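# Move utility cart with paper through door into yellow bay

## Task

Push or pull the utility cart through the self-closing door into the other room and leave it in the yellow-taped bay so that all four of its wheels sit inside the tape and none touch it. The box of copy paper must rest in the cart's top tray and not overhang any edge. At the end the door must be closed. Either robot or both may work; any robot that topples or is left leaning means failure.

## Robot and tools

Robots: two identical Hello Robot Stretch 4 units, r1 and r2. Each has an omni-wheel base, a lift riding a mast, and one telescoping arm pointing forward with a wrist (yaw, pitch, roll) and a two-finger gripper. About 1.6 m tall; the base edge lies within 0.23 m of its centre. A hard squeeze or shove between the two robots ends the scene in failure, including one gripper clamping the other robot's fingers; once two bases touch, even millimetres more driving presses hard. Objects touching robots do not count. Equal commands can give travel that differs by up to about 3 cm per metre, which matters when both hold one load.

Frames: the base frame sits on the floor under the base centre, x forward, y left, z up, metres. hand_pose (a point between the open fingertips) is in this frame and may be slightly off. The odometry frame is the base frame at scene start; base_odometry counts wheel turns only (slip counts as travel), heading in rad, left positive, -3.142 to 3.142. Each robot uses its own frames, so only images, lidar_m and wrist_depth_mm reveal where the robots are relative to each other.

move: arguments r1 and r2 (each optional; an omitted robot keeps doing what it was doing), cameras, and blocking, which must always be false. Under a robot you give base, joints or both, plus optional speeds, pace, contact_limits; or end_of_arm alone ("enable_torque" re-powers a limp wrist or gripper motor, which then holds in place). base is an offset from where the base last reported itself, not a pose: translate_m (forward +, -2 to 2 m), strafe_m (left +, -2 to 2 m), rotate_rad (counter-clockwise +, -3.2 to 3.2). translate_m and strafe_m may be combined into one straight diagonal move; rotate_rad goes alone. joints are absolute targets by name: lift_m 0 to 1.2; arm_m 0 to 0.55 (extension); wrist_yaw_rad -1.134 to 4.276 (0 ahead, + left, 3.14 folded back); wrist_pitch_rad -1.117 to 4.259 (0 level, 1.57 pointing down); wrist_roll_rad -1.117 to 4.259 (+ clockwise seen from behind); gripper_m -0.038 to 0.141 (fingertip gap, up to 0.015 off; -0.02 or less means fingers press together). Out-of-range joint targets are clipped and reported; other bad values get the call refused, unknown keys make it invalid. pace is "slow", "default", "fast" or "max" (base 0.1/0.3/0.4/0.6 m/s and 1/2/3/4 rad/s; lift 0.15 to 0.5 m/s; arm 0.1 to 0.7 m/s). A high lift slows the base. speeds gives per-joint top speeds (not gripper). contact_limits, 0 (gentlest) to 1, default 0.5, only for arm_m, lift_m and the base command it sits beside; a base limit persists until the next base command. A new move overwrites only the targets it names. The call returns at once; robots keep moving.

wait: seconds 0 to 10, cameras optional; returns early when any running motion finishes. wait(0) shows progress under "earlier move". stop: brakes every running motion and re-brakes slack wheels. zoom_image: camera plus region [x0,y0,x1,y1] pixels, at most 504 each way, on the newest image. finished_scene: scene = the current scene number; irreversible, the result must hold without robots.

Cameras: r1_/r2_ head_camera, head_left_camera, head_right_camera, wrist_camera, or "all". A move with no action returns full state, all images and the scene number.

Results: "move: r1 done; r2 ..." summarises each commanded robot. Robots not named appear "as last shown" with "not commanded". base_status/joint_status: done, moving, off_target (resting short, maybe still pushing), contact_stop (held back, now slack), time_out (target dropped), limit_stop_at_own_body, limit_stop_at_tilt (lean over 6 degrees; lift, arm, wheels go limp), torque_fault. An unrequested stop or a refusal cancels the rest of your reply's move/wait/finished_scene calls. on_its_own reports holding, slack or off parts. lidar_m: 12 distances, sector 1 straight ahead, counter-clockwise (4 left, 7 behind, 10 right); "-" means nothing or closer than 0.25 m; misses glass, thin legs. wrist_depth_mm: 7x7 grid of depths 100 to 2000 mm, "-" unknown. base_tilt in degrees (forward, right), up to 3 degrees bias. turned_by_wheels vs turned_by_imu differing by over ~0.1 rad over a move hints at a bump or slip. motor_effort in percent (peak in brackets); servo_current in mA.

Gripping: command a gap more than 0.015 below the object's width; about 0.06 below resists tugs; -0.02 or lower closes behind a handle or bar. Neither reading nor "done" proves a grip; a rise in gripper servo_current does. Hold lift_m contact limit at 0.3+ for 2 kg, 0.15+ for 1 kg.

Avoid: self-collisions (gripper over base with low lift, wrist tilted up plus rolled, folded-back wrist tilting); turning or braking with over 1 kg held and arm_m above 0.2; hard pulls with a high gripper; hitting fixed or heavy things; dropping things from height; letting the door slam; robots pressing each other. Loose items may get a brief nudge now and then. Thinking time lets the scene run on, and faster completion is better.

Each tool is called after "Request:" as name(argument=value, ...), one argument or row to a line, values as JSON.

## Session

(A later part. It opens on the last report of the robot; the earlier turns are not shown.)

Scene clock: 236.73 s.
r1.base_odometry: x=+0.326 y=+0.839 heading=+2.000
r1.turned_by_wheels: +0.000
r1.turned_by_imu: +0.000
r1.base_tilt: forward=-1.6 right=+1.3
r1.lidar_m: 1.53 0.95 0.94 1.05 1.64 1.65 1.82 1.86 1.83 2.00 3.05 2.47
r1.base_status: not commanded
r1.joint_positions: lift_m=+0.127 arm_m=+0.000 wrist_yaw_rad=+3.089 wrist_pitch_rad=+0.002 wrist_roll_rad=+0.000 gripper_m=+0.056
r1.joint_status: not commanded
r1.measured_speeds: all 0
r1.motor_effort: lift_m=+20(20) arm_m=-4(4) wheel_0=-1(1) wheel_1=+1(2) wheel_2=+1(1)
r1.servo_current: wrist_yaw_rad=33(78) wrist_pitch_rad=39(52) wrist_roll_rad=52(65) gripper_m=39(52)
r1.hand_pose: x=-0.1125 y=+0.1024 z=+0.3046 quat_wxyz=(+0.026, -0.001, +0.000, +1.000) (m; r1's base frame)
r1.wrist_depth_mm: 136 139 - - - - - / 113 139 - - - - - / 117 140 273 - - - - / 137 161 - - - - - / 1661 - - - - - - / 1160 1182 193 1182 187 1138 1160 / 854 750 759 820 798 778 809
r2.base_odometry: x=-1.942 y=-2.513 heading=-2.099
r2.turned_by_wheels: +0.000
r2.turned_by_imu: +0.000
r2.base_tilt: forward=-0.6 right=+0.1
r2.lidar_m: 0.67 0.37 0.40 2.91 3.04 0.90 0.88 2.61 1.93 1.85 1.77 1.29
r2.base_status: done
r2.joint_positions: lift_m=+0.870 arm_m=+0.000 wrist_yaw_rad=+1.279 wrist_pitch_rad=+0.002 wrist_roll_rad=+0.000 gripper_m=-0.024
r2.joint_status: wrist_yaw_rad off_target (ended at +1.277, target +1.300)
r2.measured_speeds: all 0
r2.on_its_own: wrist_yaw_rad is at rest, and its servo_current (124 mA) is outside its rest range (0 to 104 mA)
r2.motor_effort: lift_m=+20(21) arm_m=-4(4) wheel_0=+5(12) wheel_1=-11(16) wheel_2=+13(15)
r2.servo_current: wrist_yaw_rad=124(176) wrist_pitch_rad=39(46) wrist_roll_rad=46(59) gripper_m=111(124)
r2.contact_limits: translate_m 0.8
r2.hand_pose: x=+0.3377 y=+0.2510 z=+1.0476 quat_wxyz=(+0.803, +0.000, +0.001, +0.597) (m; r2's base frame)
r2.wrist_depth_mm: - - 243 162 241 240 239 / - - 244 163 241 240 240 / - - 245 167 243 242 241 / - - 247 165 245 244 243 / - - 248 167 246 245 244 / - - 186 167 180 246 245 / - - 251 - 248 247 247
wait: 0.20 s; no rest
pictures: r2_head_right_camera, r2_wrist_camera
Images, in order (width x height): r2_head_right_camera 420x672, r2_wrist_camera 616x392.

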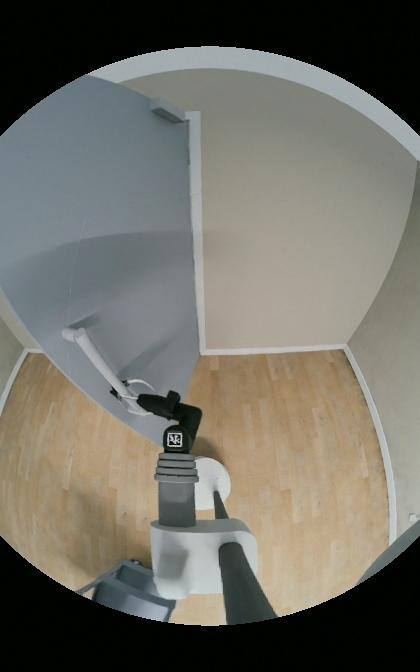

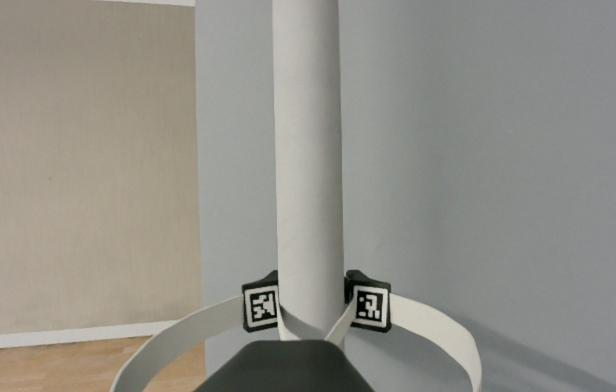

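Request:
move(
  blocking=false,
  r2={"base":{"translate_m":0.05,"strafe_m":-0.315},"joints":{"wrist_yaw_rad":1.57},"speeds":{"wrist_yaw_rad":0.09},"pace":"slow","contact_limits":{"translate_m":0.8}},
)

Request:
wait(
  seconds=3,
)

Request:
wait(
  seconds=3,
)

Request:
wait(
  seconds=0.2,
  cameras=["r2_head_right_camera","r2_wrist_camera","r2_head_left_camera","r1_head_camera"],
)

Scene clock: 241.73 s.
move: r2 moving
r1: as last shown
r1.lidar_m: 1.53 0.95 0.96 1.07 1.62 1.66 1.82 1.84 1.81 2.01 3.06 2.47
r1.servo_current: wrist_yaw_rad=39(59) wrist_pitch_rad=46(52) wrist_roll_rad=52(59) gripper_m=39(46)
r1.wrist_depth_mm: 136 138 - - - - - / 113 139 - - - - - / 117 140 271 - - - - / 137 161 - - - - - / 1661 - - - - - - / 1205 1205 193 1182 188 1160 1138 / 842 741 750 809 798 778 809
r2.base_odometry: x=-1.954 y=-2.508 heading=-2.099
r2.turned_by_wheels: -0.001
r2.turned_by_imu: +0.000
r2.base_tilt: forward=-0.6 right=+0.1
r2.lidar_m: 0.68 0.35 0.38 2.91 3.02 0.89 0.89 2.62 1.90 1.84 1.73 1.29
r2.base_status: translate_m moving; strafe_m moving
r2.joint_positions: lift_m=+0.870 arm_m=+0.000 wrist_yaw_rad=+1.310 wrist_pitch_rad=+0.002 wrist_roll_rad=+0.000 gripper_m=-0.024
r2.joint_status: wrist_yaw_rad moving
r2.measured_speeds: translate_m=+0.007 strafe_m=-0.051 rotate_rad=+0.001 lift_m=+0.000 arm_m=+0.000 wrist_yaw_rad=+0.079 wrist_pitch_rad=+0.000 wrist_roll_rad=+0.000
r2.motor_effort: lift_m=+20(21) arm_m=-4(4) wheel_0=+5(10) wheel_1=-16(16) wheel_2=+1(13)
r2.servo_current: wrist_yaw_rad=189(215) wrist_pitch_rad=46(46) wrist_roll_rad=46(59) gripper_m=111(117)
r2.contact_limits: translate_m 0.8
r2.hand_pose: x=+0.3296 y=+0.2562 z=+1.0476 quat_wxyz=(+0.793, +0.000, +0.001, +0.609) (m; r2's base frame)
r2.wrist_depth_mm: - - 243 163 239 237 236 / - - 245 163 241 238 236 / - - 246 166 242 239 240 / - - 247 166 244 242 241 / - - 250 167 245 243 241 / - - 248 167 181 245 243 / - - 252 - 248 247 244
pictures: none

Scene clock: 244.73 s.
earlier move: r2 moving
r1.base_odometry: x=+0.326 y=+0.839 heading=+2.000
r1.turned_by_wheels: +0.000
r1.turned_by_imu: +0.000
r1.base_tilt: forward=-1.6 right=+1.2
r1.lidar_m: 1.54 0.94 0.95 1.07 1.64 1.66 1.82 1.85 1.83 2.01 3.06 2.49
r1.base_status: not commanded
r1.joint_positions: lift_m=+0.127 arm_m=+0.000 wrist_yaw_rad=+3.089 wrist_pitch_rad=+0.002 wrist_roll_rad=+0.000 gripper_m=+0.056
r1.joint_status: not commanded
r1.measured_speeds: all 0
r1.motor_effort: lift_m=+20(20) arm_m=-4(4) wheel_0=+0(1) wheel_1=+2(2) wheel_2=+1(1)
r1.servo_current: wrist_yaw_rad=65(72) wrist_pitch_rad=39(52) wrist_roll_rad=26(72) gripper_m=46(52)
r1.hand_pose: x=-0.1125 y=+0.1024 z=+0.3046 quat_wxyz=(+0.026, -0.001, +0.000, +1.000) (m; r1's base frame)
r1.wrist_depth_mm: 136 139 - - - - - / 113 139 - - - - - / 117 140 272 - - - - / 137 161 - - - - - / 1618 - - - - - - / 1205 1205 194 1205 187 1182 1138 / 854 750 750 809 798 768 820
r2.base_odometry: x=-2.220 y=-2.405 heading=-2.099
r2.turned_by_wheels: +0.000
r2.turned_by_imu: +0.002
r2.base_tilt: forward=-0.7 right=+0.1
r2.lidar_m: 1.14 0.32 0.34 3.19 1.15 1.04 - 2.20 1.62 1.55 1.62 1.23
r2.base_status: translate_m moving; strafe_m moving
r2.joint_positions: lift_m=+0.870 arm_m=+0.000 wrist_yaw_rad=+1.562 wrist_pitch_rad=+0.002 wrist_roll_rad=+0.000 gripper_m=-0.024
r2.joint_status: wrist_yaw_rad moving
r2.measured_speeds: translate_m=+0.010 strafe_m=-0.067 rotate_rad=+0.003 lift_m=+0.000 arm_m=+0.000 wrist_yaw_rad=+0.012 wrist_pitch_rad=+0.000 wrist_roll_rad=+0.000
r2.motor_effort: lift_m=+20(21) arm_m=-4(4) wheel_0=+6(15) wheel_1=-7(16) wheel_2=-3(13)
r2.servo_current: wrist_yaw_rad=59(215) wrist_pitch_rad=39(46) wrist_roll_rad=39(59) gripper_m=111(117)
r2.contact_limits: translate_m 0.8
r2.hand_pose: x=+0.2609 y=+0.2876 z=+1.0476 quat_wxyz=(+0.710, -0.001, +0.001, +0.704) (m; r2's base frame)
r2.wrist_depth_mm: - - 244 163 240 236 235 / - - 245 165 240 238 236 / - - 247 166 243 239 236 / - - 249 167 243 241 240 / - - 250 167 245 242 240 / - - 186 168 181 244 242 / - - 253 - 248 245 244
wait: 3.00 s; no rest
pictures: none

Scene clock: 245.63 s.
earlier move: r2 done
r1.base_odometry: x=+0.326 y=+0.839 heading=+2.000
r1.turned_by_wheels: +0.000
r1.turned_by_imu: +0.000
r1.base_tilt: forward=-1.6 right=+1.3
r1.lidar_m: 1.52 0.95 0.95 1.07 1.63 1.66 1.83 1.87 1.83 2.00 3.07 2.48
r1.base_status: not commanded
r1.joint_positions: lift_m=+0.127 arm_m=+0.000 wrist_yaw_rad=+3.089 wrist_pitch_rad=+0.002 wrist_roll_rad=+0.000 gripper_m=+0.056
r1.joint_status: not commanded
r1.measured_speeds: all 0
r1.motor_effort: lift_m=+20(20) arm_m=-4(4) wheel_0=-1(1) wheel_1=+2(2) wheel_2=+1(1)
r1.servo_current: wrist_yaw_rad=52(72) wrist_pitch_rad=33(52) wrist_roll_rad=46(72) gripper_m=33(52)
r1.hand_pose: x=-0.1125 y=+0.1024 z=+0.3046 quat_wxyz=(+0.026, -0.001, +0.000, +1.000) (m; r1's base frame)
r1.wrist_depth_mm: 136 139 - - - - - / 113 139 - - - - - / 117 140 270 - - - - / 137 161 - - - - - / 1661 - - - - - - / 1205 1182 193 1182 187 1182 1160 / 842 750 759 788 788 778 809
r2.base_odometry: x=-2.239 y=-2.397 heading=-2.099
r2.turned_by_wheels: +0.000
r2.turned_by_imu: +0.000
r2.base_tilt: forward=-0.7 right=+0.0
r2.lidar_m: 1.18 0.33 0.35 3.21 1.19 1.05 - 2.18 1.57 1.52 1.61 1.24
r2.base_status: done
r2.joint_positions: lift_m=+0.870 arm_m=+0.000 wrist_yaw_rad=+1.565 wrist_pitch_rad=+0.002 wrist_roll_rad=+0.000 gripper_m=-0.024
r2.joint_status: all done
r2.measured_speeds: all 0
r2.motor_effort: lift_m=+20(21) arm_m=-4(4) wheel_0=+8(15) wheel_1=-6(16) wheel_2=-2(13)
r2.servo_current: wrist_yaw_rad=52(215) wrist_pitch_rad=39(46) wrist_roll_rad=52(65) gripper_m=111(117)
r2.contact_limits: translate_m 0.8
r2.hand_pose: x=+0.2599 y=+0.2879 z=+1.0476 quat_wxyz=(+0.709, -0.001, +0.001, +0.705) (m; r2's base frame)
r2.wrist_depth_mm: - - 243 162 240 240 238 / - - 244 164 242 240 239 / - - 246 165 243 241 241 / - - 247 167 244 243 242 / - - 250 167 246 245 243 / - - 187 168 182 246 245 / - - 251 - 248 246 246
wait: 0.90 of 3 s (r2 has come to rest)
pictures: none

Scene clock: 245.83 s.
r1.base_odometry: x=+0.326 y=+0.839 heading=+2.000
r1.turned_by_wheels: +0.000
r1.turned_by_imu: +0.000
r1.base_tilt: forward=-1.6 right=+1.3
r1.lidar_m: 1.53 0.95 0.96 1.06 1.65 1.64 1.83 1.84 1.82 2.02 3.03 2.50
r1.base_status: not commanded
r1.joint_positions: lift_m=+0.127 arm_m=+0.000 wrist_yaw_rad=+3.089 wrist_pitch_rad=+0.002 wrist_roll_rad=+0.000 gripper_m=+0.056
r1.joint_status: not commanded
r1.measured_speeds: all 0
r1.motor_effort: lift_m=+20(20) arm_m=-4(4) wheel_0=-1(1) wheel_1=+1(2) wheel_2=+1(1)
r1.servo_current: wrist_yaw_rad=39(72) wrist_pitch_rad=46(52) wrist_roll_rad=39(72) gripper_m=39(52)
r1.hand_pose: x=-0.1125 y=+0.1024 z=+0.3046 quat_wxyz=(+0.026, -0.001, +0.000, +1.000) (m; r1's base frame)
r1.wrist_depth_mm: 136 139 - - - - - / 113 139 - - - - - / 117 140 273 - - - - / 137 161 - - - - - / 1661 - - - - - - / 1182 1205 193 1182 187 1160 1160 / 854 759 759 788 798 768 820
r2.base_odometry: x=-2.239 y=-2.397 heading=-2.099
r2.turned_by_wheels: +0.000
r2.turned_by_imu: +0.000
r2.base_tilt: forward=-0.6 right=+0.0
r2.lidar_m: 1.17 0.32 0.34 3.21 1.18 1.01 - 2.15 1.61 1.54 1.59 1.23
r2.base_status: done
r2.joint_positions: lift_m=+0.870 arm_m=+0.000 wrist_yaw_rad=+1.565 wrist_pitch_rad=+0.002 wrist_roll_rad=+0.000 gripper_m=-0.024
r2.joint_status: all done
r2.measured_speeds: all 0
r2.motor_effort: lift_m=+20(21) arm_m=-4(4) wheel_0=+7(15) wheel_1=-6(16) wheel_2=-3(13)
r2.servo_current: wrist_yaw_rad=59(215) wrist_pitch_rad=39(46) wrist_roll_rad=46(65) gripper_m=104(117)
r2.contact_limits: translate_m 0.8
r2.hand_pose: x=+0.2599 y=+0.2879 z=+1.0476 quat_wxyz=(+0.709, -0.001, +0.001, +0.705) (m; r2's base frame)
r2.wrist_depth_mm: - - 242 163 241 239 238 / - - 245 163 242 240 239 / - - 246 165 243 241 240 / - - 247 167 243 242 243 / - - 250 167 245 244 244 / - - 188 168 182 246 244 / - - 251 - 248 247 246
wait: 0.20 s; no rest
pictures: r1_head_camera, r2_head_left_camera, r2_head_right_camera, r2_wrist_camera
Images, in order (width x height): r1_head_camera 420x560, r2_head_left_camera 420x672, r2_head_right_camera 420x672, r2_wrist_camera 616x392.

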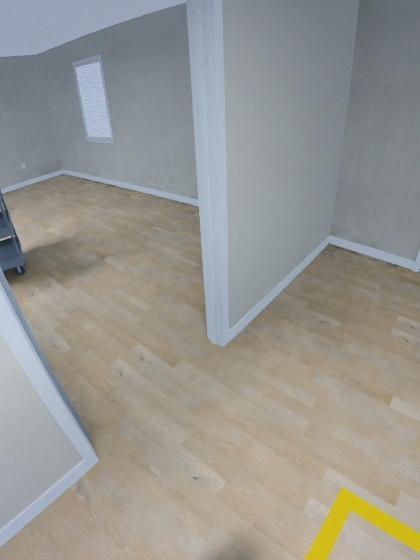

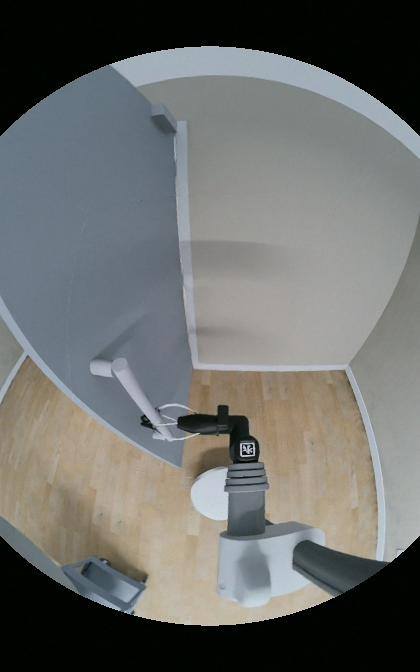

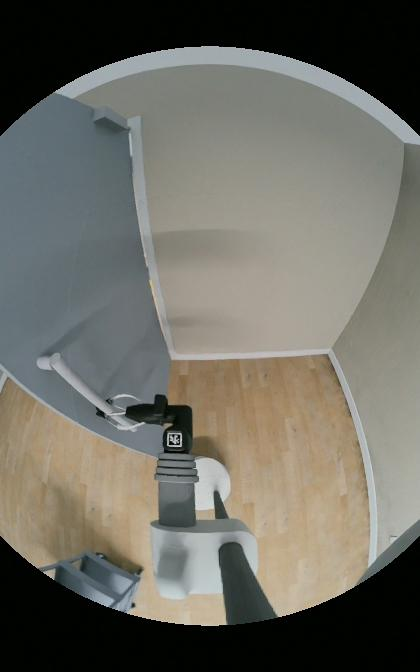

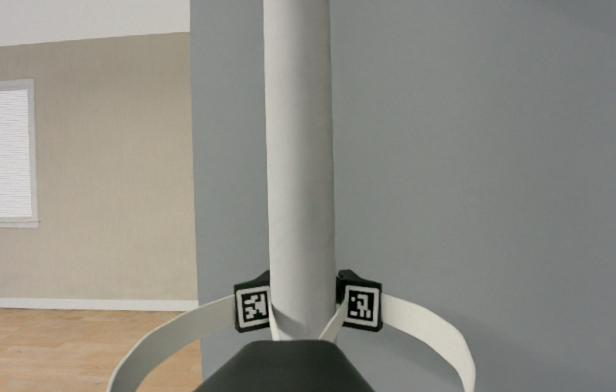

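Request:
move(
  blocking=false,
  r2={"base":{"translate_m":0.086,"strafe_m":-0.196},"joints":{"wrist_yaw_rad":1.76},"speeds":{"wrist_yaw_rad":0.09},"pace":"slow","contact_limits":{"translate_m":0.8}},
  r1={"base":{"rotate_rad":0.87}},
)

Request:
wait(
  seconds=2.5,
)

Request:
move(
  blocking=false,
  r1={"base":{"strafe_m":-0.74}},
)

Request:
wait(
  seconds=4,
)

Request:
wait(
  seconds=2,
)

Request:
wait(
  seconds=0.2,
  cameras=["r2_head_right_camera","r2_wrist_camera","r1_head_left_camera","r1_head_camera"],
)

Scene clock: 267.83 s.
move: r1 moving; r2 moving
r1.base_odometry: x=+0.326 y=+0.839 heading=+2.252
r1.turned_by_wheels: +0.252
r1.turned_by_imu: +0.252
r1.base_tilt: forward=-1.6 right=+1.3
r1.lidar_m: 1.54 0.93 0.97 1.23 1.65 1.68 2.02 1.81 1.86 2.34 3.02 1.61
r1.base_status: rotate_rad moving
r1.joint_positions: lift_m=+0.127 arm_m=+0.000 wrist_yaw_rad=+3.089 wrist_pitch_rad=+0.002 wrist_roll_rad=+0.000 gripper_m=+0.056
r1.joint_status: not commanded
r1.measured_speeds: translate_m=-0.001 strafe_m=+0.000 rotate_rad=+0.971 lift_m=+0.000 arm_m=+0.000 wrist_yaw_rad=+0.000 wrist_pitch_rad=+0.000 wrist_roll_rad=+0.000
r1.motor_effort: lift_m=+20(20) arm_m=-4(4) wheel_0=-6(9) wheel_1=-6(8) wheel_2=-8(8)
r1.servo_current: wrist_yaw_rad=52(72) wrist_pitch_rad=46(46) wrist_roll_rad=46(52) gripper_m=33(46)
r1.hand_pose: x=-0.1125 y=+0.1024 z=+0.3046 quat_wxyz=(+0.026, -0.001, +0.000, +1.000) (m; r1's base frame)
r1.wrist_depth_mm: 136 139 - - - - - / 113 139 - - - - - / 118 140 273 - - - - / 137 162 - - - - - / - 1983 - - 1921 - - / 1281 1182 194 1182 187 1160 1138 / 854 163 759 809 798 768 809
r2.base_odometry: x=-2.251 y=-2.396 heading=-2.099
r2.turned_by_wheels: +0.000
r2.turned_by_imu: +0.000
r2.base_tilt: forward=-0.6 right=+0.0
r2.lidar_m: 1.18 0.34 0.33 3.22 1.20 1.06 - 2.15 1.57 1.52 1.57 1.22
r2.base_status: translate_m moving; strafe_m moving
r2.joint_positions: lift_m=+0.870 arm_m=+0.000 wrist_yaw_rad=+1.596 wrist_pitch_rad=+0.002 wrist_roll_rad=+0.000 gripper_m=-0.024
r2.joint_status: wrist_yaw_rad moving
r2.measured_speeds: translate_m=+0.020 strafe_m=-0.045 rotate_rad=+0.001 lift_m=+0.000 arm_m=+0.000 wrist_yaw_rad=+0.082 wrist_pitch_rad=+0.000 wrist_roll_rad=+0.000
r2.motor_effort: lift_m=+20(20) arm_m=-4(4) wheel_0=+11(14) wheel_1=-12(12) wheel_2=-1(4)
r2.servo_current: wrist_yaw_rad=52(98) wrist_pitch_rad=39(46) wrist_roll_rad=46(59) gripper_m=111(111)
r2.contact_limits: translate_m 0.8
r2.hand_pose: x=+0.2509 y=+0.2905 z=+1.0476 quat_wxyz=(+0.698, -0.001, +0.001, +0.716) (m; r2's base frame)
r2.wrist_depth_mm: - - 246 164 240 237 236 / - - 246 164 241 238 236 / - - 247 165 243 240 237 / - - 249 166 244 242 239 / - - 250 168 245 243 240 / - - 185 169 179 245 242 / - - 253 - 247 244 243
pictures: none

Scene clock: 268.97 s.
earlier move: r1 done; r2 moving
r1.base_odometry: x=+0.326 y=+0.839 heading=+2.870
r1.turned_by_wheels: +0.618
r1.turned_by_imu: +0.621
r1.base_tilt: forward=-1.6 right=+1.3
r1.lidar_m: 0.92 0.99 1.31 1.64 1.73 1.91 1.81 1.89 2.53 3.05 1.54 4.17
r1.base_status: done
r1.joint_positions: lift_m=+0.127 arm_m=+0.000 wrist_yaw_rad=+3.089 wrist_pitch_rad=+0.002 wrist_roll_rad=+0.000 gripper_m=+0.056
r1.joint_status: not commanded
r1.measured_speeds: all 0
r1.motor_effort: lift_m=+20(20) arm_m=-4(4) wheel_0=-2(9) wheel_1=-2(8) wheel_2=+0(8)
r1.servo_current: wrist_yaw_rad=72(72) wrist_pitch_rad=39(46) wrist_roll_rad=52(65) gripper_m=46(52)
r1.hand_pose: x=-0.1125 y=+0.1024 z=+0.3046 quat_wxyz=(+0.026, -0.001, +0.000, +1.000) (m; r1's base frame)
r1.wrist_depth_mm: 136 139 - - - - - / 113 139 - - - - - / 118 140 229 - - - - / 137 162 - - - - - / 1661 - - 1921 - - 1756 / 1281 1336 194 1336 187 1182 1160 / 842 750 750 153 732 778 831
r2.base_odometry: x=-2.352 y=-2.384 heading=-2.099
r2.turned_by_wheels: +0.000
r2.turned_by_imu: +0.001
r2.base_tilt: forward=-0.6 right=+0.0
r2.lidar_m: 1.13 0.46 0.31 3.32 1.25 1.15 - 2.03 1.50 1.41 1.51 1.20
r2.base_status: translate_m moving; strafe_m moving
r2.joint_positions: lift_m=+0.870 arm_m=+0.000 wrist_yaw_rad=+1.706 wrist_pitch_rad=+0.002 wrist_roll_rad=+0.000 gripper_m=-0.024
r2.joint_status: wrist_yaw_rad moving
r2.measured_speeds: translate_m=+0.040 strafe_m=-0.091 rotate_rad=-0.003 lift_m=+0.000 arm_m=+0.000 wrist_yaw_rad=+0.091 wrist_pitch_rad=+0.000 wrist_roll_rad=+0.000
r2.motor_effort: lift_m=+20(21) arm_m=-4(4) wheel_0=+11(16) wheel_1=-8(13) wheel_2=-3(5)
r2.servo_current: wrist_yaw_rad=46(117) wrist_pitch_rad=39(46) wrist_roll_rad=46(65) gripper_m=104(117)
r2.contact_limits: translate_m 0.8
r2.hand_pose: x=+0.2186 y=+0.2975 z=+1.0476 quat_wxyz=(+0.658, -0.001, +0.000, +0.753) (m; r2's base frame)
r2.wrist_depth_mm: - - 245 163 238 235 230 / - - 247 163 238 236 233 / - - 250 166 241 236 234 / - - 249 167 242 238 235 / - - 251 167 243 239 236 / - - 186 168 183 239 236 / - - 254 - 245 240 240
wait: 1.13 of 2.5 s (r1 has come to rest)
pictures: none

Scene clock: 269.47 s.
earlier move: r2 moving
move: r1 moving
r1.base_odometry: x=+0.336 y=+0.874 heading=+2.870
r1.turned_by_wheels: +0.000
r1.turned_by_imu: +0.000
r1.base_tilt: forward=-1.6 right=+1.2
r1.lidar_m: 0.96 1.01 1.33 1.69 1.72 1.88 1.80 1.86 2.52 3.01 1.52 1.57
r1.base_status: strafe_m moving
r1.joint_positions: lift_m=+0.127 arm_m=+0.000 wrist_yaw_rad=+3.089 wrist_pitch_rad=+0.002 wrist_roll_rad=+0.000 gripper_m=+0.056
r1.joint_status: not commanded
r1.measured_speeds: translate_m=+0.000 strafe_m=-0.139 rotate_rad=+0.001 lift_m=+0.000 arm_m=+0.000 wrist_yaw_rad=+0.000 wrist_pitch_rad=+0.000 wrist_roll_rad=+0.000
r1.motor_effort: lift_m=+20(20) arm_m=-4(4) wheel_0=+9(10) wheel_1=-9(10) wheel_2=-1(1)
r1.servo_current: wrist_yaw_rad=39(65) wrist_pitch_rad=39(46) wrist_roll_rad=13(59) gripper_m=39(46)
r1.hand_pose: x=-0.1125 y=+0.1024 z=+0.3046 quat_wxyz=(+0.026, -0.001, +0.000, +1.000) (m; r1's base frame)
r1.wrist_depth_mm: 136 139 - - - - - / 113 139 - - - - - / 118 140 229 - - - - / 137 162 - - - - - / 1661 - - 1618 - - 1863 / 1366 1336 192 1205 188 1182 1138 / 854 759 750 809 750 778 820
r2.base_odometry: x=-2.402 y=-2.379 heading=-2.099
r2.turned_by_wheels: +0.000
r2.turned_by_imu: +0.000
r2.base_tilt: forward=-0.7 right=+0.0
r2.lidar_m: 1.10 0.48 0.31 3.37 1.30 1.18 - 1.95 1.44 1.37 1.45 1.18
r2.base_status: translate_m moving; strafe_m moving
r2.joint_positions: lift_m=+0.870 arm_m=+0.000 wrist_yaw_rad=+1.753 wrist_pitch_rad=+0.002 wrist_roll_rad=+0.000 gripper_m=-0.024
r2.joint_status: wrist_yaw_rad moving
r2.measured_speeds: translate_m=+0.041 strafe_m=-0.091 rotate_rad=+0.003 lift_m=+0.000 arm_m=+0.000 wrist_yaw_rad=+0.084 wrist_pitch_rad=+0.000 wrist_roll_rad=+0.000
r2.motor_effort: lift_m=+21(21) arm_m=-4(4) wheel_0=+12(18) wheel_1=-8(10) wheel_2=-4(5)
r2.servo_current: wrist_yaw_rad=72(91) wrist_pitch_rad=39(39) wrist_roll_rad=52(52) gripper_m=104(111)
r2.contact_limits: translate_m 0.8
r2.hand_pose: x=+0.2047 y=+0.2994 z=+1.0476 quat_wxyz=(+0.640, -0.001, +0.000, +0.768) (m; r2's base frame)
r2.wrist_depth_mm: - - 246 163 238 235 231 / - - 248 163 239 235 232 / - - 249 166 241 236 234 / - - 250 167 242 238 235 / - - 252 167 244 239 236 / - - 186 168 182 240 237 / - - 253 - 245 240 239
pictures: none

Scene clock: 270.87 s.
earlier move: r1 moving; r2 done
r1.base_odometry: x=+0.438 y=+1.239 heading=+2.870
r1.turned_by_wheels: +0.000
r1.turned_by_imu: -0.002
r1.base_tilt: forward=-1.6 right=+1.3
r1.lidar_m: 1.01 1.01 1.34 2.06 2.11 1.87 1.80 1.88 2.48 2.64 1.46 1.24
r1.base_status: strafe_m moving
r1.joint_positions: lift_m=+0.127 arm_m=+0.000 wrist_yaw_rad=+3.089 wrist_pitch_rad=+0.002 wrist_roll_rad=+0.000 gripper_m=+0.056
r1.joint_status: not commanded
r1.measured_speeds: translate_m=+0.000 strafe_m=-0.300 rotate_rad=+0.000 lift_m=+0.000 arm_m=+0.000 wrist_yaw_rad=+0.000 wrist_pitch_rad=+0.000 wrist_roll_rad=+0.000
r1.motor_effort: lift_m=+20(20) arm_m=-4(4) wheel_0=+5(11) wheel_1=-5(11) wheel_2=+0(1)
r1.servo_current: wrist_yaw_rad=52(65) wrist_pitch_rad=39(52) wrist_roll_rad=52(78) gripper_m=46(46)
r1.hand_pose: x=-0.1125 y=+0.1024 z=+0.3046 quat_wxyz=(+0.026, -0.001, +0.000, +1.000) (m; r1's base frame)
r1.wrist_depth_mm: 136 138 - - - - - / 113 139 - - - - - / 118 140 229 - - - - / 137 161 - - - - - / 1661 - - 1708 - - - / 1182 1182 193 1182 187 1281 1138 / 842 750 759 809 788 741 809
r2.base_odometry: x=-2.451 y=-2.373 heading=-2.097
r2.turned_by_wheels: +0.002
r2.turned_by_imu: +0.128
r2.base_tilt: forward=-0.7 right=+0.0
r2.lidar_m: 1.05 0.47 0.29 3.41 1.31 1.25 3.57 1.66 1.36 1.34 1.34 1.08
r2.base_status: done
r2.joint_positions: lift_m=+0.870 arm_m=+0.000 wrist_yaw_rad=+1.775 wrist_pitch_rad=+0.002 wrist_roll_rad=+0.000 gripper_m=-0.024
r2.joint_status: all done
r2.measured_speeds: all 0
r2.motor_effort: lift_m=+20(21) arm_m=+4(4) wheel_0=+15(31) wheel_1=+5(10) wheel_2=+0(11)
r2.servo_current: wrist_yaw_rad=78(98) wrist_pitch_rad=39(46) wrist_roll_rad=46(65) gripper_m=104(111)
r2.contact_limits: translate_m 0.8
r2.hand_pose: x=+0.1979 y=+0.3001 z=+1.0476 quat_wxyz=(+0.631, -0.001, +0.000, +0.776) (m; r2's base frame)
r2.wrist_depth_mm: - - 256 164 229 216 208 / - - 257 165 230 219 - / - - 259 169 232 220 211 / - - 262 169 233 221 212 / 1229 - - 167 233 221 213 / - - 183 169 181 222 214 / - 1281 266 - 235 218 216
wait: 1.40 of 4 s (r2 has come to rest)
pictures: none

Scene clock: 272.77 s.
earlier move: r1 done
r1.base_odometry: x=+0.525 y=+1.552 heading=+2.870
r1.turned_by_wheels: +0.000
r1.turned_by_imu: -0.002
r1.base_tilt: forward=-1.6 right=+1.2
r1.lidar_m: 3.14 1.12 1.38 2.38 2.46 1.91 1.77 1.85 2.41 2.31 1.49 1.09
r1.base_status: done
r1.joint_positions: lift_m=+0.127 arm_m=+0.000 wrist_yaw_rad=+3.089 wrist_pitch_rad=+0.002 wrist_roll_rad=+0.000 gripper_m=+0.056
r1.joint_status: not commanded
r1.measured_speeds: all 0
r1.motor_effort: lift_m=+20(20) arm_m=-4(4) wheel_0=+2(11) wheel_1=-1(11) wheel_2=+0(1)
r1.servo_current: wrist_yaw_rad=59(72) wrist_pitch_rad=46(52) wrist_roll_rad=52(78) gripper_m=46(46)
r1.hand_pose: x=-0.1125 y=+0.1024 z=+0.3046 quat_wxyz=(+0.026, -0.001, +0.000, +1.000) (m; r1's base frame)
r1.wrist_depth_mm: - 138 - - - - - / 112 139 - - - - - / 116 139 220 - - - - / 136 157 - - - - - / 1661 - - 1708 1921 - - / 1182 1182 194 1205 188 1160 1138 / 842 750 759 798 798 778 820
r2.base_odometry: x=-2.451 y=-2.373 heading=-2.097
r2.turned_by_wheels: +0.000
r2.turned_by_imu: +0.000
r2.base_tilt: forward=-0.7 right=+0.0
r2.lidar_m: 1.05 0.47 0.27 3.39 1.31 1.26 3.55 1.70 1.36 1.35 1.33 1.06
r2.base_status: done
r2.joint_positions: lift_m=+0.870 arm_m=+0.000 wrist_yaw_rad=+1.775 wrist_pitch_rad=+0.002 wrist_roll_rad=+0.000 gripper_m=-0.024
r2.joint_status: all done
r2.measured_speeds: all 0
r2.motor_effort: lift_m=+20(21) arm_m=+4(4) wheel_0=+15(31) wheel_1=+4(10) wheel_2=+0(11)
r2.servo_current: wrist_yaw_rad=98(104) wrist_pitch_rad=46(46) wrist_roll_rad=46(65) gripper_m=104(117)
r2.contact_limits: translate_m 0.8
r2.hand_pose: x=+0.1979 y=+0.3001 z=+1.0476 quat_wxyz=(+0.631, -0.001, +0.000, +0.776) (m; r2's base frame)
r2.wrist_depth_mm: - - 257 164 229 216 209 / - - 258 165 229 218 - / - - 259 169 232 220 211 / - - 262 169 233 220 212 / 1205 - - 167 235 221 213 / - - 183 169 182 222 214 / - 1308 267 - 234 219 215
wait: 1.90 of 2 s (r1 has come to rest)
pictures: none

Scene clock: 272.97 s.
r1.base_odometry: x=+0.525 y=+1.552 heading=+2.870
r1.turned_by_wheels: +0.000
r1.turned_by_imu: +0.000
r1.base_tilt: forward=-1.6 right=+1.3
r1.lidar_m: 3.14 1.13 1.35 2.38 2.46 1.91 1.78 1.87 2.44 2.30 1.50 1.11
r1.base_status: done
r1.joint_positions: lift_m=+0.127 arm_m=+0.000 wrist_yaw_rad=+3.089 wrist_pitch_rad=+0.002 wrist_roll_rad=+0.000 gripper_m=+0.056
r1.joint_status: not commanded
r1.measured_speeds: all 0
r1.motor_effort: lift_m=+20(20) arm_m=-4(4) wheel_0=+2(11) wheel_1=-1(11) wheel_2=+0(1)
r1.servo_current: wrist_yaw_rad=65(72) wrist_pitch_rad=46(52) wrist_roll_rad=39(78) gripper_m=39(46)
r1.hand_pose: x=-0.1125 y=+0.1024 z=+0.3046 quat_wxyz=(+0.026, -0.001, +0.000, +1.000) (m; r1's base frame)
r1.wrist_depth_mm: - 139 - - - - - / 112 139 - - - - - / 116 139 220 - - - - / 136 157 - - - - - / 1756 - - 1708 1921 - - / 1205 1205 194 1182 187 1160 1138 / 842 759 750 809 798 768 820
r2.base_odometry: x=-2.451 y=-2.373 heading=-2.097
r2.turned_by_wheels: +0.000
r2.turned_by_imu: +0.000
r2.base_tilt: forward=-0.8 right=+0.0
r2.lidar_m: 1.05 0.46 0.28 3.39 1.30 1.26 3.53 1.71 1.37 1.34 1.35 1.05
r2.base_status: done
r2.joint_positions: lift_m=+0.870 arm_m=+0.000 wrist_yaw_rad=+1.775 wrist_pitch_rad=+0.002 wrist_roll_rad=+0.000 gripper_m=-0.024
r2.joint_status: all done
r2.measured_speeds: all 0
r2.motor_effort: lift_m=+20(21) arm_m=+4(4) wheel_0=+14(31) wheel_1=+5(10) wheel_2=+0(11)
r2.servo_current: wrist_yaw_rad=91(104) wrist_pitch_rad=46(46) wrist_roll_rad=59(65) gripper_m=111(117)
r2.contact_limits: translate_m 0.8
r2.hand_pose: x=+0.1979 y=+0.3001 z=+1.0476 quat_wxyz=(+0.631, -0.001, +0.000, +0.776) (m; r2's base frame)
r2.wrist_depth_mm: - - 257 164 228 216 208 / - - 258 165 229 218 - / - - 259 169 231 220 211 / - - 262 169 233 220 212 / 1229 - - 167 234 221 213 / - - 182 169 182 222 215 / - 1281 266 - 235 219 215
wait: 0.20 s; no rest
pictures: r1_head_camera, r1_head_left_camera, r2_head_right_camera, r2_wrist_camera
Images, in order (width x height): r1_head_camera 420x560, r1_head_left_camera 420x672, r2_head_right_camera 420x672, r2_wrist_camera 616x392.

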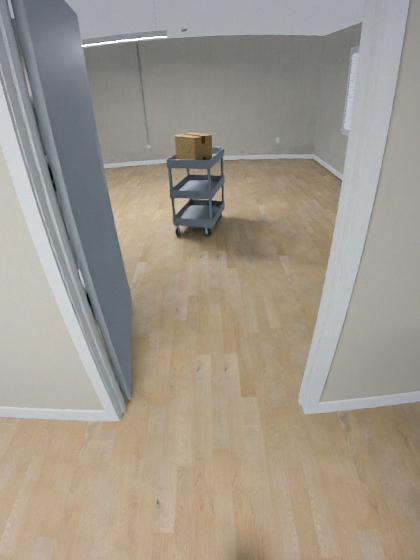

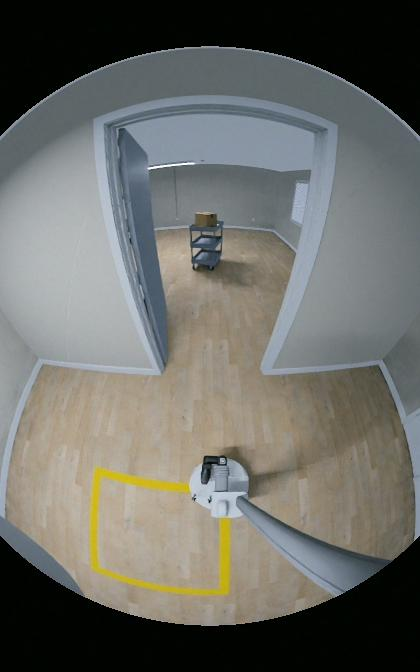

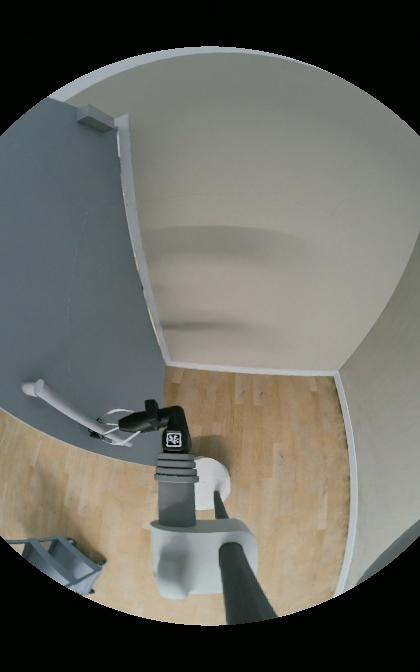

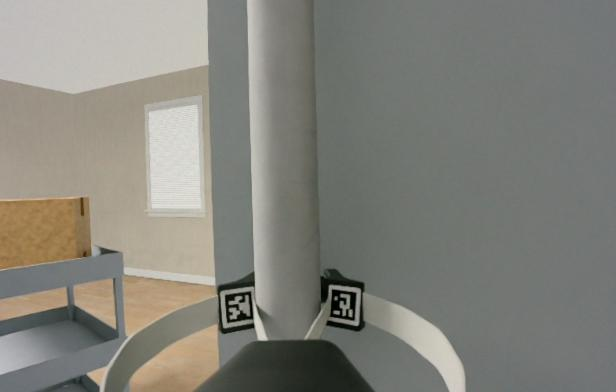

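Request:
move(
  blocking=false,
  r1={"base":{"translate_m":1.65},"joints":{"lift_m":0.75},"pace":"fast"},
)

Request:
wait(
  seconds=7,
)

Request:
move(
  blocking=false,
  r1={"base":{"strafe_m":-0.75},"pace":"fast"},
)

Request:
wait(
  seconds=4,
)

Request:
wait(
  seconds=0.2,
  cameras=["r1_head_left_camera","r1_head_camera"],
)

Scene clock: 298.70 s.
move: r1 moving
r1.base_odometry: x=+0.476 y=+1.565 heading=+2.870
r1.turned_by_wheels: +0.000
r1.turned_by_imu: +0.000
r1.base_tilt: forward=-1.6 right=+1.3
r1.lidar_m: 3.09 1.09 1.31 2.41 2.45 1.96 1.82 1.91 2.41 2.30 1.46 1.03
r1.base_status: translate_m moving
r1.joint_positions: lift_m=+0.190 arm_m=+0.000 wrist_yaw_rad=+3.089 wrist_pitch_rad=+0.002 wrist_roll_rad=+0.000 gripper_m=+0.056
r1.joint_status: lift_m moving
r1.measured_speeds: translate_m=+0.194 strafe_m=+0.000 rotate_rad=+0.004 lift_m=+0.243 arm_m=+0.000 wrist_yaw_rad=+0.000 wrist_pitch_rad=+0.000 wrist_roll_rad=+0.000
r1.motor_effort: lift_m=+26(29) arm_m=-4(4) wheel_0=+6(10) wheel_1=+7(8) wheel_2=-10(11)
r1.servo_current: wrist_yaw_rad=52(72) wrist_pitch_rad=39(52) wrist_roll_rad=46(65) gripper_m=39(46)
r1.hand_pose: x=-0.1125 y=+0.1024 z=+0.3674 quat_wxyz=(+0.026, -0.001, +0.000, +1.000) (m; r1's base frame)
r1.wrist_depth_mm: - 137 - - - - - / - 137 - - - - - / 110 138 204 - - - - / 125 139 236 - - - - / - - - - - - - / 1366 1366 194 1366 188 1464 1397 / 960 866 866 917 917 878 917
r2: as last shown
r2.base_tilt: forward=-0.7 right=+0.1
r2.lidar_m: 1.05 0.46 0.27 3.41 1.32 1.27 3.55 1.70 1.38 1.34 1.34 1.05
r2.motor_effort: lift_m=+20(21) arm_m=+4(4) wheel_0=+14(15) wheel_1=+5(5) wheel_2=+0(0)
r2.servo_current: wrist_yaw_rad=98(98) wrist_pitch_rad=39(39) wrist_roll_rad=46(52) gripper_m=104(111)
r2.contact_limits: translate_m 0.8
r2.wrist_depth_mm: - - 257 164 229 216 207 / - - 258 164 230 218 - / - - 260 169 230 220 211 / - - 260 169 234 220 213 / 1229 - - 169 235 222 213 / - - 182 169 181 223 213 / - 1281 266 - 235 219 215
pictures: none

Scene clock: 303.70 s.
earlier move: r1 done
r1.base_odometry: x=-1.065 y=+1.994 heading=+2.870
r1.turned_by_wheels: +0.000
r1.turned_by_imu: +0.000
r1.base_tilt: forward=-1.6 right=+1.3
r1.lidar_m: 1.51 1.61 0.72 0.62 0.61 0.82 3.50 0.63 0.65 1.71 2.32 3.10
r1.base_status: done
r1.joint_positions: lift_m=+0.750 arm_m=+0.000 wrist_yaw_rad=+3.089 wrist_pitch_rad=+0.002 wrist_roll_rad=+0.000 gripper_m=+0.056
r1.joint_status: all done
r1.measured_speeds: all 0
r1.motor_effort: lift_m=+24(30) arm_m=-4(4) wheel_0=+2(10) wheel_1=-1(9) wheel_2=+2(13)
r1.servo_current: wrist_yaw_rad=46(78) wrist_pitch_rad=46(52) wrist_roll_rad=33(65) gripper_m=46(52)
r1.hand_pose: x=-0.1125 y=+0.1024 z=+0.9271 quat_wxyz=(+0.026, -0.001, +0.000, +1.000) (m; r1's base frame)
r1.wrist_depth_mm: 136 138 - - - - - / 113 139 - - - - 715 / 117 140 273 - - - 707 / 137 161 - - - - 723 / - - - - - - 715 / - - 193 - 187 - 715 / - - - 153 - - -
r2.base_odometry: x=-2.451 y=-2.373 heading=-2.097
r2.turned_by_wheels: +0.000
r2.turned_by_imu: +0.001
r2.base_tilt: forward=-0.7 right=+0.0
r2.lidar_m: 1.04 0.44 0.29 3.40 1.30 1.25 3.54 1.72 1.36 1.34 1.34 1.09
r2.base_status: not commanded
r2.joint_positions: lift_m=+0.870 arm_m=+0.000 wrist_yaw_rad=+1.775 wrist_pitch_rad=+0.002 wrist_roll_rad=+0.000 gripper_m=-0.024
r2.joint_status: not commanded
r2.measured_speeds: all 0
r2.motor_effort: lift_m=+20(21) arm_m=+4(4) wheel_0=+14(15) wheel_1=+5(5) wheel_2=+0(0)
r2.servo_current: wrist_yaw_rad=85(104) wrist_pitch_rad=39(46) wrist_roll_rad=39(59) gripper_m=104(117)
r2.contact_limits: translate_m 0.8
r2.hand_pose: x=+0.1979 y=+0.3001 z=+1.0476 quat_wxyz=(+0.631, -0.001, +0.000, +0.776) (m; r2's base frame)
r2.wrist_depth_mm: - - 256 164 228 216 209 / - - 259 165 230 217 - / - - 259 169 231 220 211 / - - 260 169 234 220 213 / 1229 - - 169 235 222 213 / - - 183 170 181 222 215 / - 1281 266 - 235 218 216
wait: 5.00 of 7 s (r1 has come to rest)
pictures: none

Scene clock: 304.20 s.
move: r1 moving
r1.base_odometry: x=-1.051 y=+2.045 heading=+2.870
r1.turned_by_wheels: +0.000
r1.turned_by_imu: +0.000
r1.base_tilt: forward=-1.6 right=+1.2
r1.lidar_m: 1.52 1.62 0.75 0.67 0.68 0.91 3.50 0.58 0.67 1.70 2.26 3.00
r1.base_status: strafe_m moving
r1.joint_positions: lift_m=+0.750 arm_m=+0.000 wrist_yaw_rad=+3.089 wrist_pitch_rad=+0.002 wrist_roll_rad=+0.000 gripper_m=+0.056
r1.joint_status: not commanded
r1.measured_speeds: translate_m=+0.000 strafe_m=-0.204 rotate_rad=-0.002 lift_m=+0.000 arm_m=+0.000 wrist_yaw_rad=+0.000 wrist_pitch_rad=+0.000 wrist_roll_rad=+0.000
r1.motor_effort: lift_m=+24(25) arm_m=-4(4) wheel_0=+12(13) wheel_1=-12(12) wheel_2=-1(2)
r1.servo_current: wrist_yaw_rad=20(59) wrist_pitch_rad=46(46) wrist_roll_rad=65(65) gripper_m=39(46)
r1.hand_pose: x=-0.1125 y=+0.1024 z=+0.9271 quat_wxyz=(+0.026, -0.001, +0.000, +1.000) (m; r1's base frame)
r1.wrist_depth_mm: 136 139 - - - - 732 / 113 139 - - - - 732 / 118 140 273 - - - 741 / 137 162 - - - - 759 / - - - - - - 741 / - - 194 - 187 - 741 / - - - 154 - - 750
r2: as last shown
r2.turned_by_imu: +0.000
r2.lidar_m: 1.06 0.46 0.30 3.40 1.28 1.25 3.56 1.68 1.36 1.34 1.31 1.06
r2.motor_effort: lift_m=+20(21) arm_m=+4(4) wheel_0=+15(15) wheel_1=+5(5) wheel_2=+0(0)
r2.servo_current: wrist_yaw_rad=85(104) wrist_pitch_rad=39(46) wrist_roll_rad=46(59) gripper_m=104(104)
r2.contact_limits: translate_m 0.8
r2.wrist_depth_mm: - - 256 164 229 216 208 / - - 258 164 229 218 - / - - 259 169 231 220 211 / - - 260 169 233 220 212 / 1205 - - 169 234 220 213 / - - 182 169 181 222 214 / - 1308 266 - 235 218 215
pictures: none

Scene clock: 306.83 s.
earlier move: r1 done
r1.base_odometry: x=-0.864 y=+2.717 heading=+2.870
r1.turned_by_wheels: +0.000
r1.turned_by_imu: -0.004
r1.base_tilt: forward=-1.6 right=+1.3
r1.lidar_m: 5.09 1.73 1.56 1.35 1.37 0.46 0.43 0.45 0.64 1.51 1.55 2.08
r1.base_status: done
r1.joint_positions: lift_m=+0.750 arm_m=+0.000 wrist_yaw_rad=+3.089 wrist_pitch_rad=+0.002 wrist_roll_rad=+0.000 gripper_m=+0.056
r1.joint_status: not commanded
r1.measured_speeds: all 0
r1.motor_effort: lift_m=+24(25) arm_m=-4(4) wheel_0=+0(14) wheel_1=+2(12) wheel_2=+0(2)
r1.servo_current: wrist_yaw_rad=52(65) wrist_pitch_rad=39(52) wrist_roll_rad=52(65) gripper_m=46(46)
r1.hand_pose: x=-0.1125 y=+0.1024 z=+0.9272 quat_wxyz=(+0.026, -0.001, +0.000, +1.000) (m; r1's base frame)
r1.wrist_depth_mm: 136 138 - - - - - / 108 138 - - - - - / 112 139 213 - - - - / 134 151 240 - - - - / - - - - - - - / - - 190 - 187 - - / - 141 - 136 - - -
r2.base_odometry: x=-2.451 y=-2.373 heading=-2.097
r2.turned_by_wheels: +0.000
r2.turned_by_imu: +0.000
r2.base_tilt: forward=-0.6 right=+0.1
r2.lidar_m: 1.04 0.46 0.27 3.39 1.30 1.25 3.56 1.69 1.37 1.35 1.36 1.08
r2.base_status: not commanded
r2.joint_positions: lift_m=+0.870 arm_m=+0.000 wrist_yaw_rad=+1.775 wrist_pitch_rad=+0.002 wrist_roll_rad=+0.000 gripper_m=-0.024
r2.joint_status: not commanded
r2.measured_speeds: all 0
r2.motor_effort: lift_m=+21(21) arm_m=+4(4) wheel_0=+15(15) wheel_1=+4(5) wheel_2=+0(0)
r2.servo_current: wrist_yaw_rad=85(104) wrist_pitch_rad=46(46) wrist_roll_rad=59(65) gripper_m=104(111)
r2.contact_limits: translate_m 0.8
r2.hand_pose: x=+0.1979 y=+0.3001 z=+1.0476 quat_wxyz=(+0.631, -0.001, +0.000, +0.776) (m; r2's base frame)
r2.wrist_depth_mm: - - 255 164 229 216 208 / - - 257 164 229 218 - / - - 260 168 232 220 211 / - - 262 169 233 221 212 / 1229 - - 169 233 222 213 / - - 183 170 181 223 213 / - 1281 265 - 235 219 215
wait: 2.63 of 4 s (r1 has come to rest)
pictures: none

Scene clock: 307.03 s.
r1.base_odometry: x=-0.864 y=+2.717 heading=+2.870
r1.turned_by_wheels: +0.000
r1.turned_by_imu: +0.000
r1.base_tilt: forward=-1.6 right=+1.3
r1.lidar_m: 5.10 1.72 1.55 1.34 1.36 0.48 0.43 0.47 0.62 1.49 1.54 2.05
r1.base_status: done
r1.joint_positions: lift_m=+0.750 arm_m=+0.000 wrist_yaw_rad=+3.089 wrist_pitch_rad=+0.002 wrist_roll_rad=+0.000 gripper_m=+0.056
r1.joint_status: not commanded
r1.measured_speeds: all 0
r1.motor_effort: lift_m=+24(25) arm_m=-4(4) wheel_0=+0(14) wheel_1=+2(12) wheel_2=+0(2)
r1.servo_current: wrist_yaw_rad=46(65) wrist_pitch_rad=39(52) wrist_roll_rad=65(65) gripper_m=46(46)
r1.hand_pose: x=-0.1125 y=+0.1024 z=+0.9272 quat_wxyz=(+0.026, -0.001, +0.000, +1.000) (m; r1's base frame)
r1.wrist_depth_mm: 136 138 - - - - - / 108 138 - - - - - / 113 139 214 - - - - / 134 152 241 - - - - / - - - - - - - / - - 190 - 188 - - / - 140 - 137 - - -
r2.base_odometry: x=-2.451 y=-2.373 heading=-2.097
r2.turned_by_wheels: +0.000
r2.turned_by_imu: +0.000
r2.base_tilt: forward=-0.7 right=+0.0
r2.lidar_m: 1.05 0.47 0.30 3.40 1.29 1.26 3.55 1.69 1.37 1.34 1.32 1.07
r2.base_status: not commanded
r2.joint_positions: lift_m=+0.870 arm_m=+0.000 wrist_yaw_rad=+1.775 wrist_pitch_rad=+0.002 wrist_roll_rad=+0.000 gripper_m=-0.024
r2.joint_status: not commanded
r2.measured_speeds: all 0
r2.motor_effort: lift_m=+20(21) arm_m=+4(4) wheel_0=+14(15) wheel_1=+5(5) wheel_2=+0(0)
r2.servo_current: wrist_yaw_rad=85(104) wrist_pitch_rad=39(46) wrist_roll_rad=52(65) gripper_m=104(111)
r2.contact_limits: translate_m 0.8
r2.hand_pose: x=+0.1979 y=+0.3001 z=+1.0476 quat_wxyz=(+0.631, -0.001, +0.000, +0.776) (m; r2's base frame)
r2.wrist_depth_mm: - - 257 164 229 216 208 / - - 258 165 230 218 - / - - 259 169 231 220 211 / - - 262 169 232 221 213 / 1229 - - 169 235 221 213 / - - 183 170 181 223 214 / - 1336 266 - 235 219 215
wait: 0.20 s; no rest
pictures: r1_head_camera, r1_head_left_camera
Images, in order (width x height): r1_head_camera 420x560, r1_head_left_camera 420x672.

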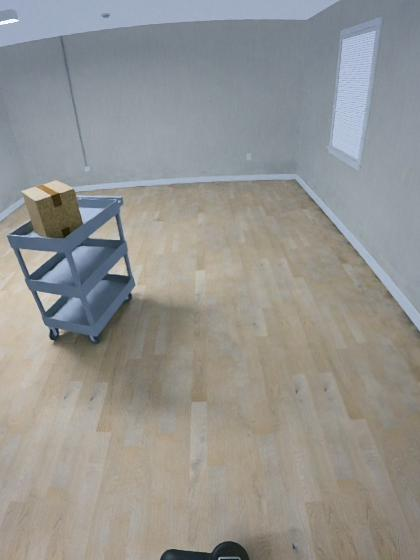

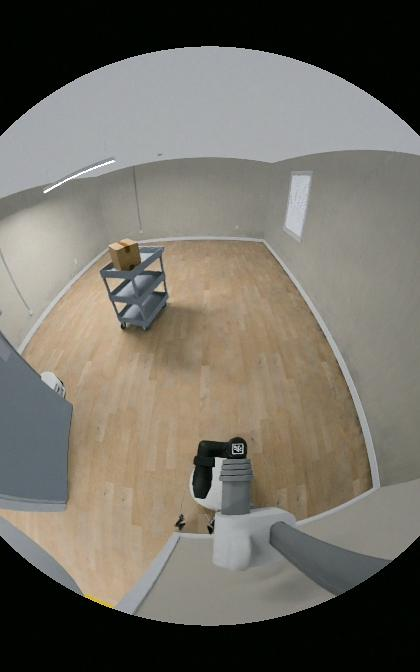

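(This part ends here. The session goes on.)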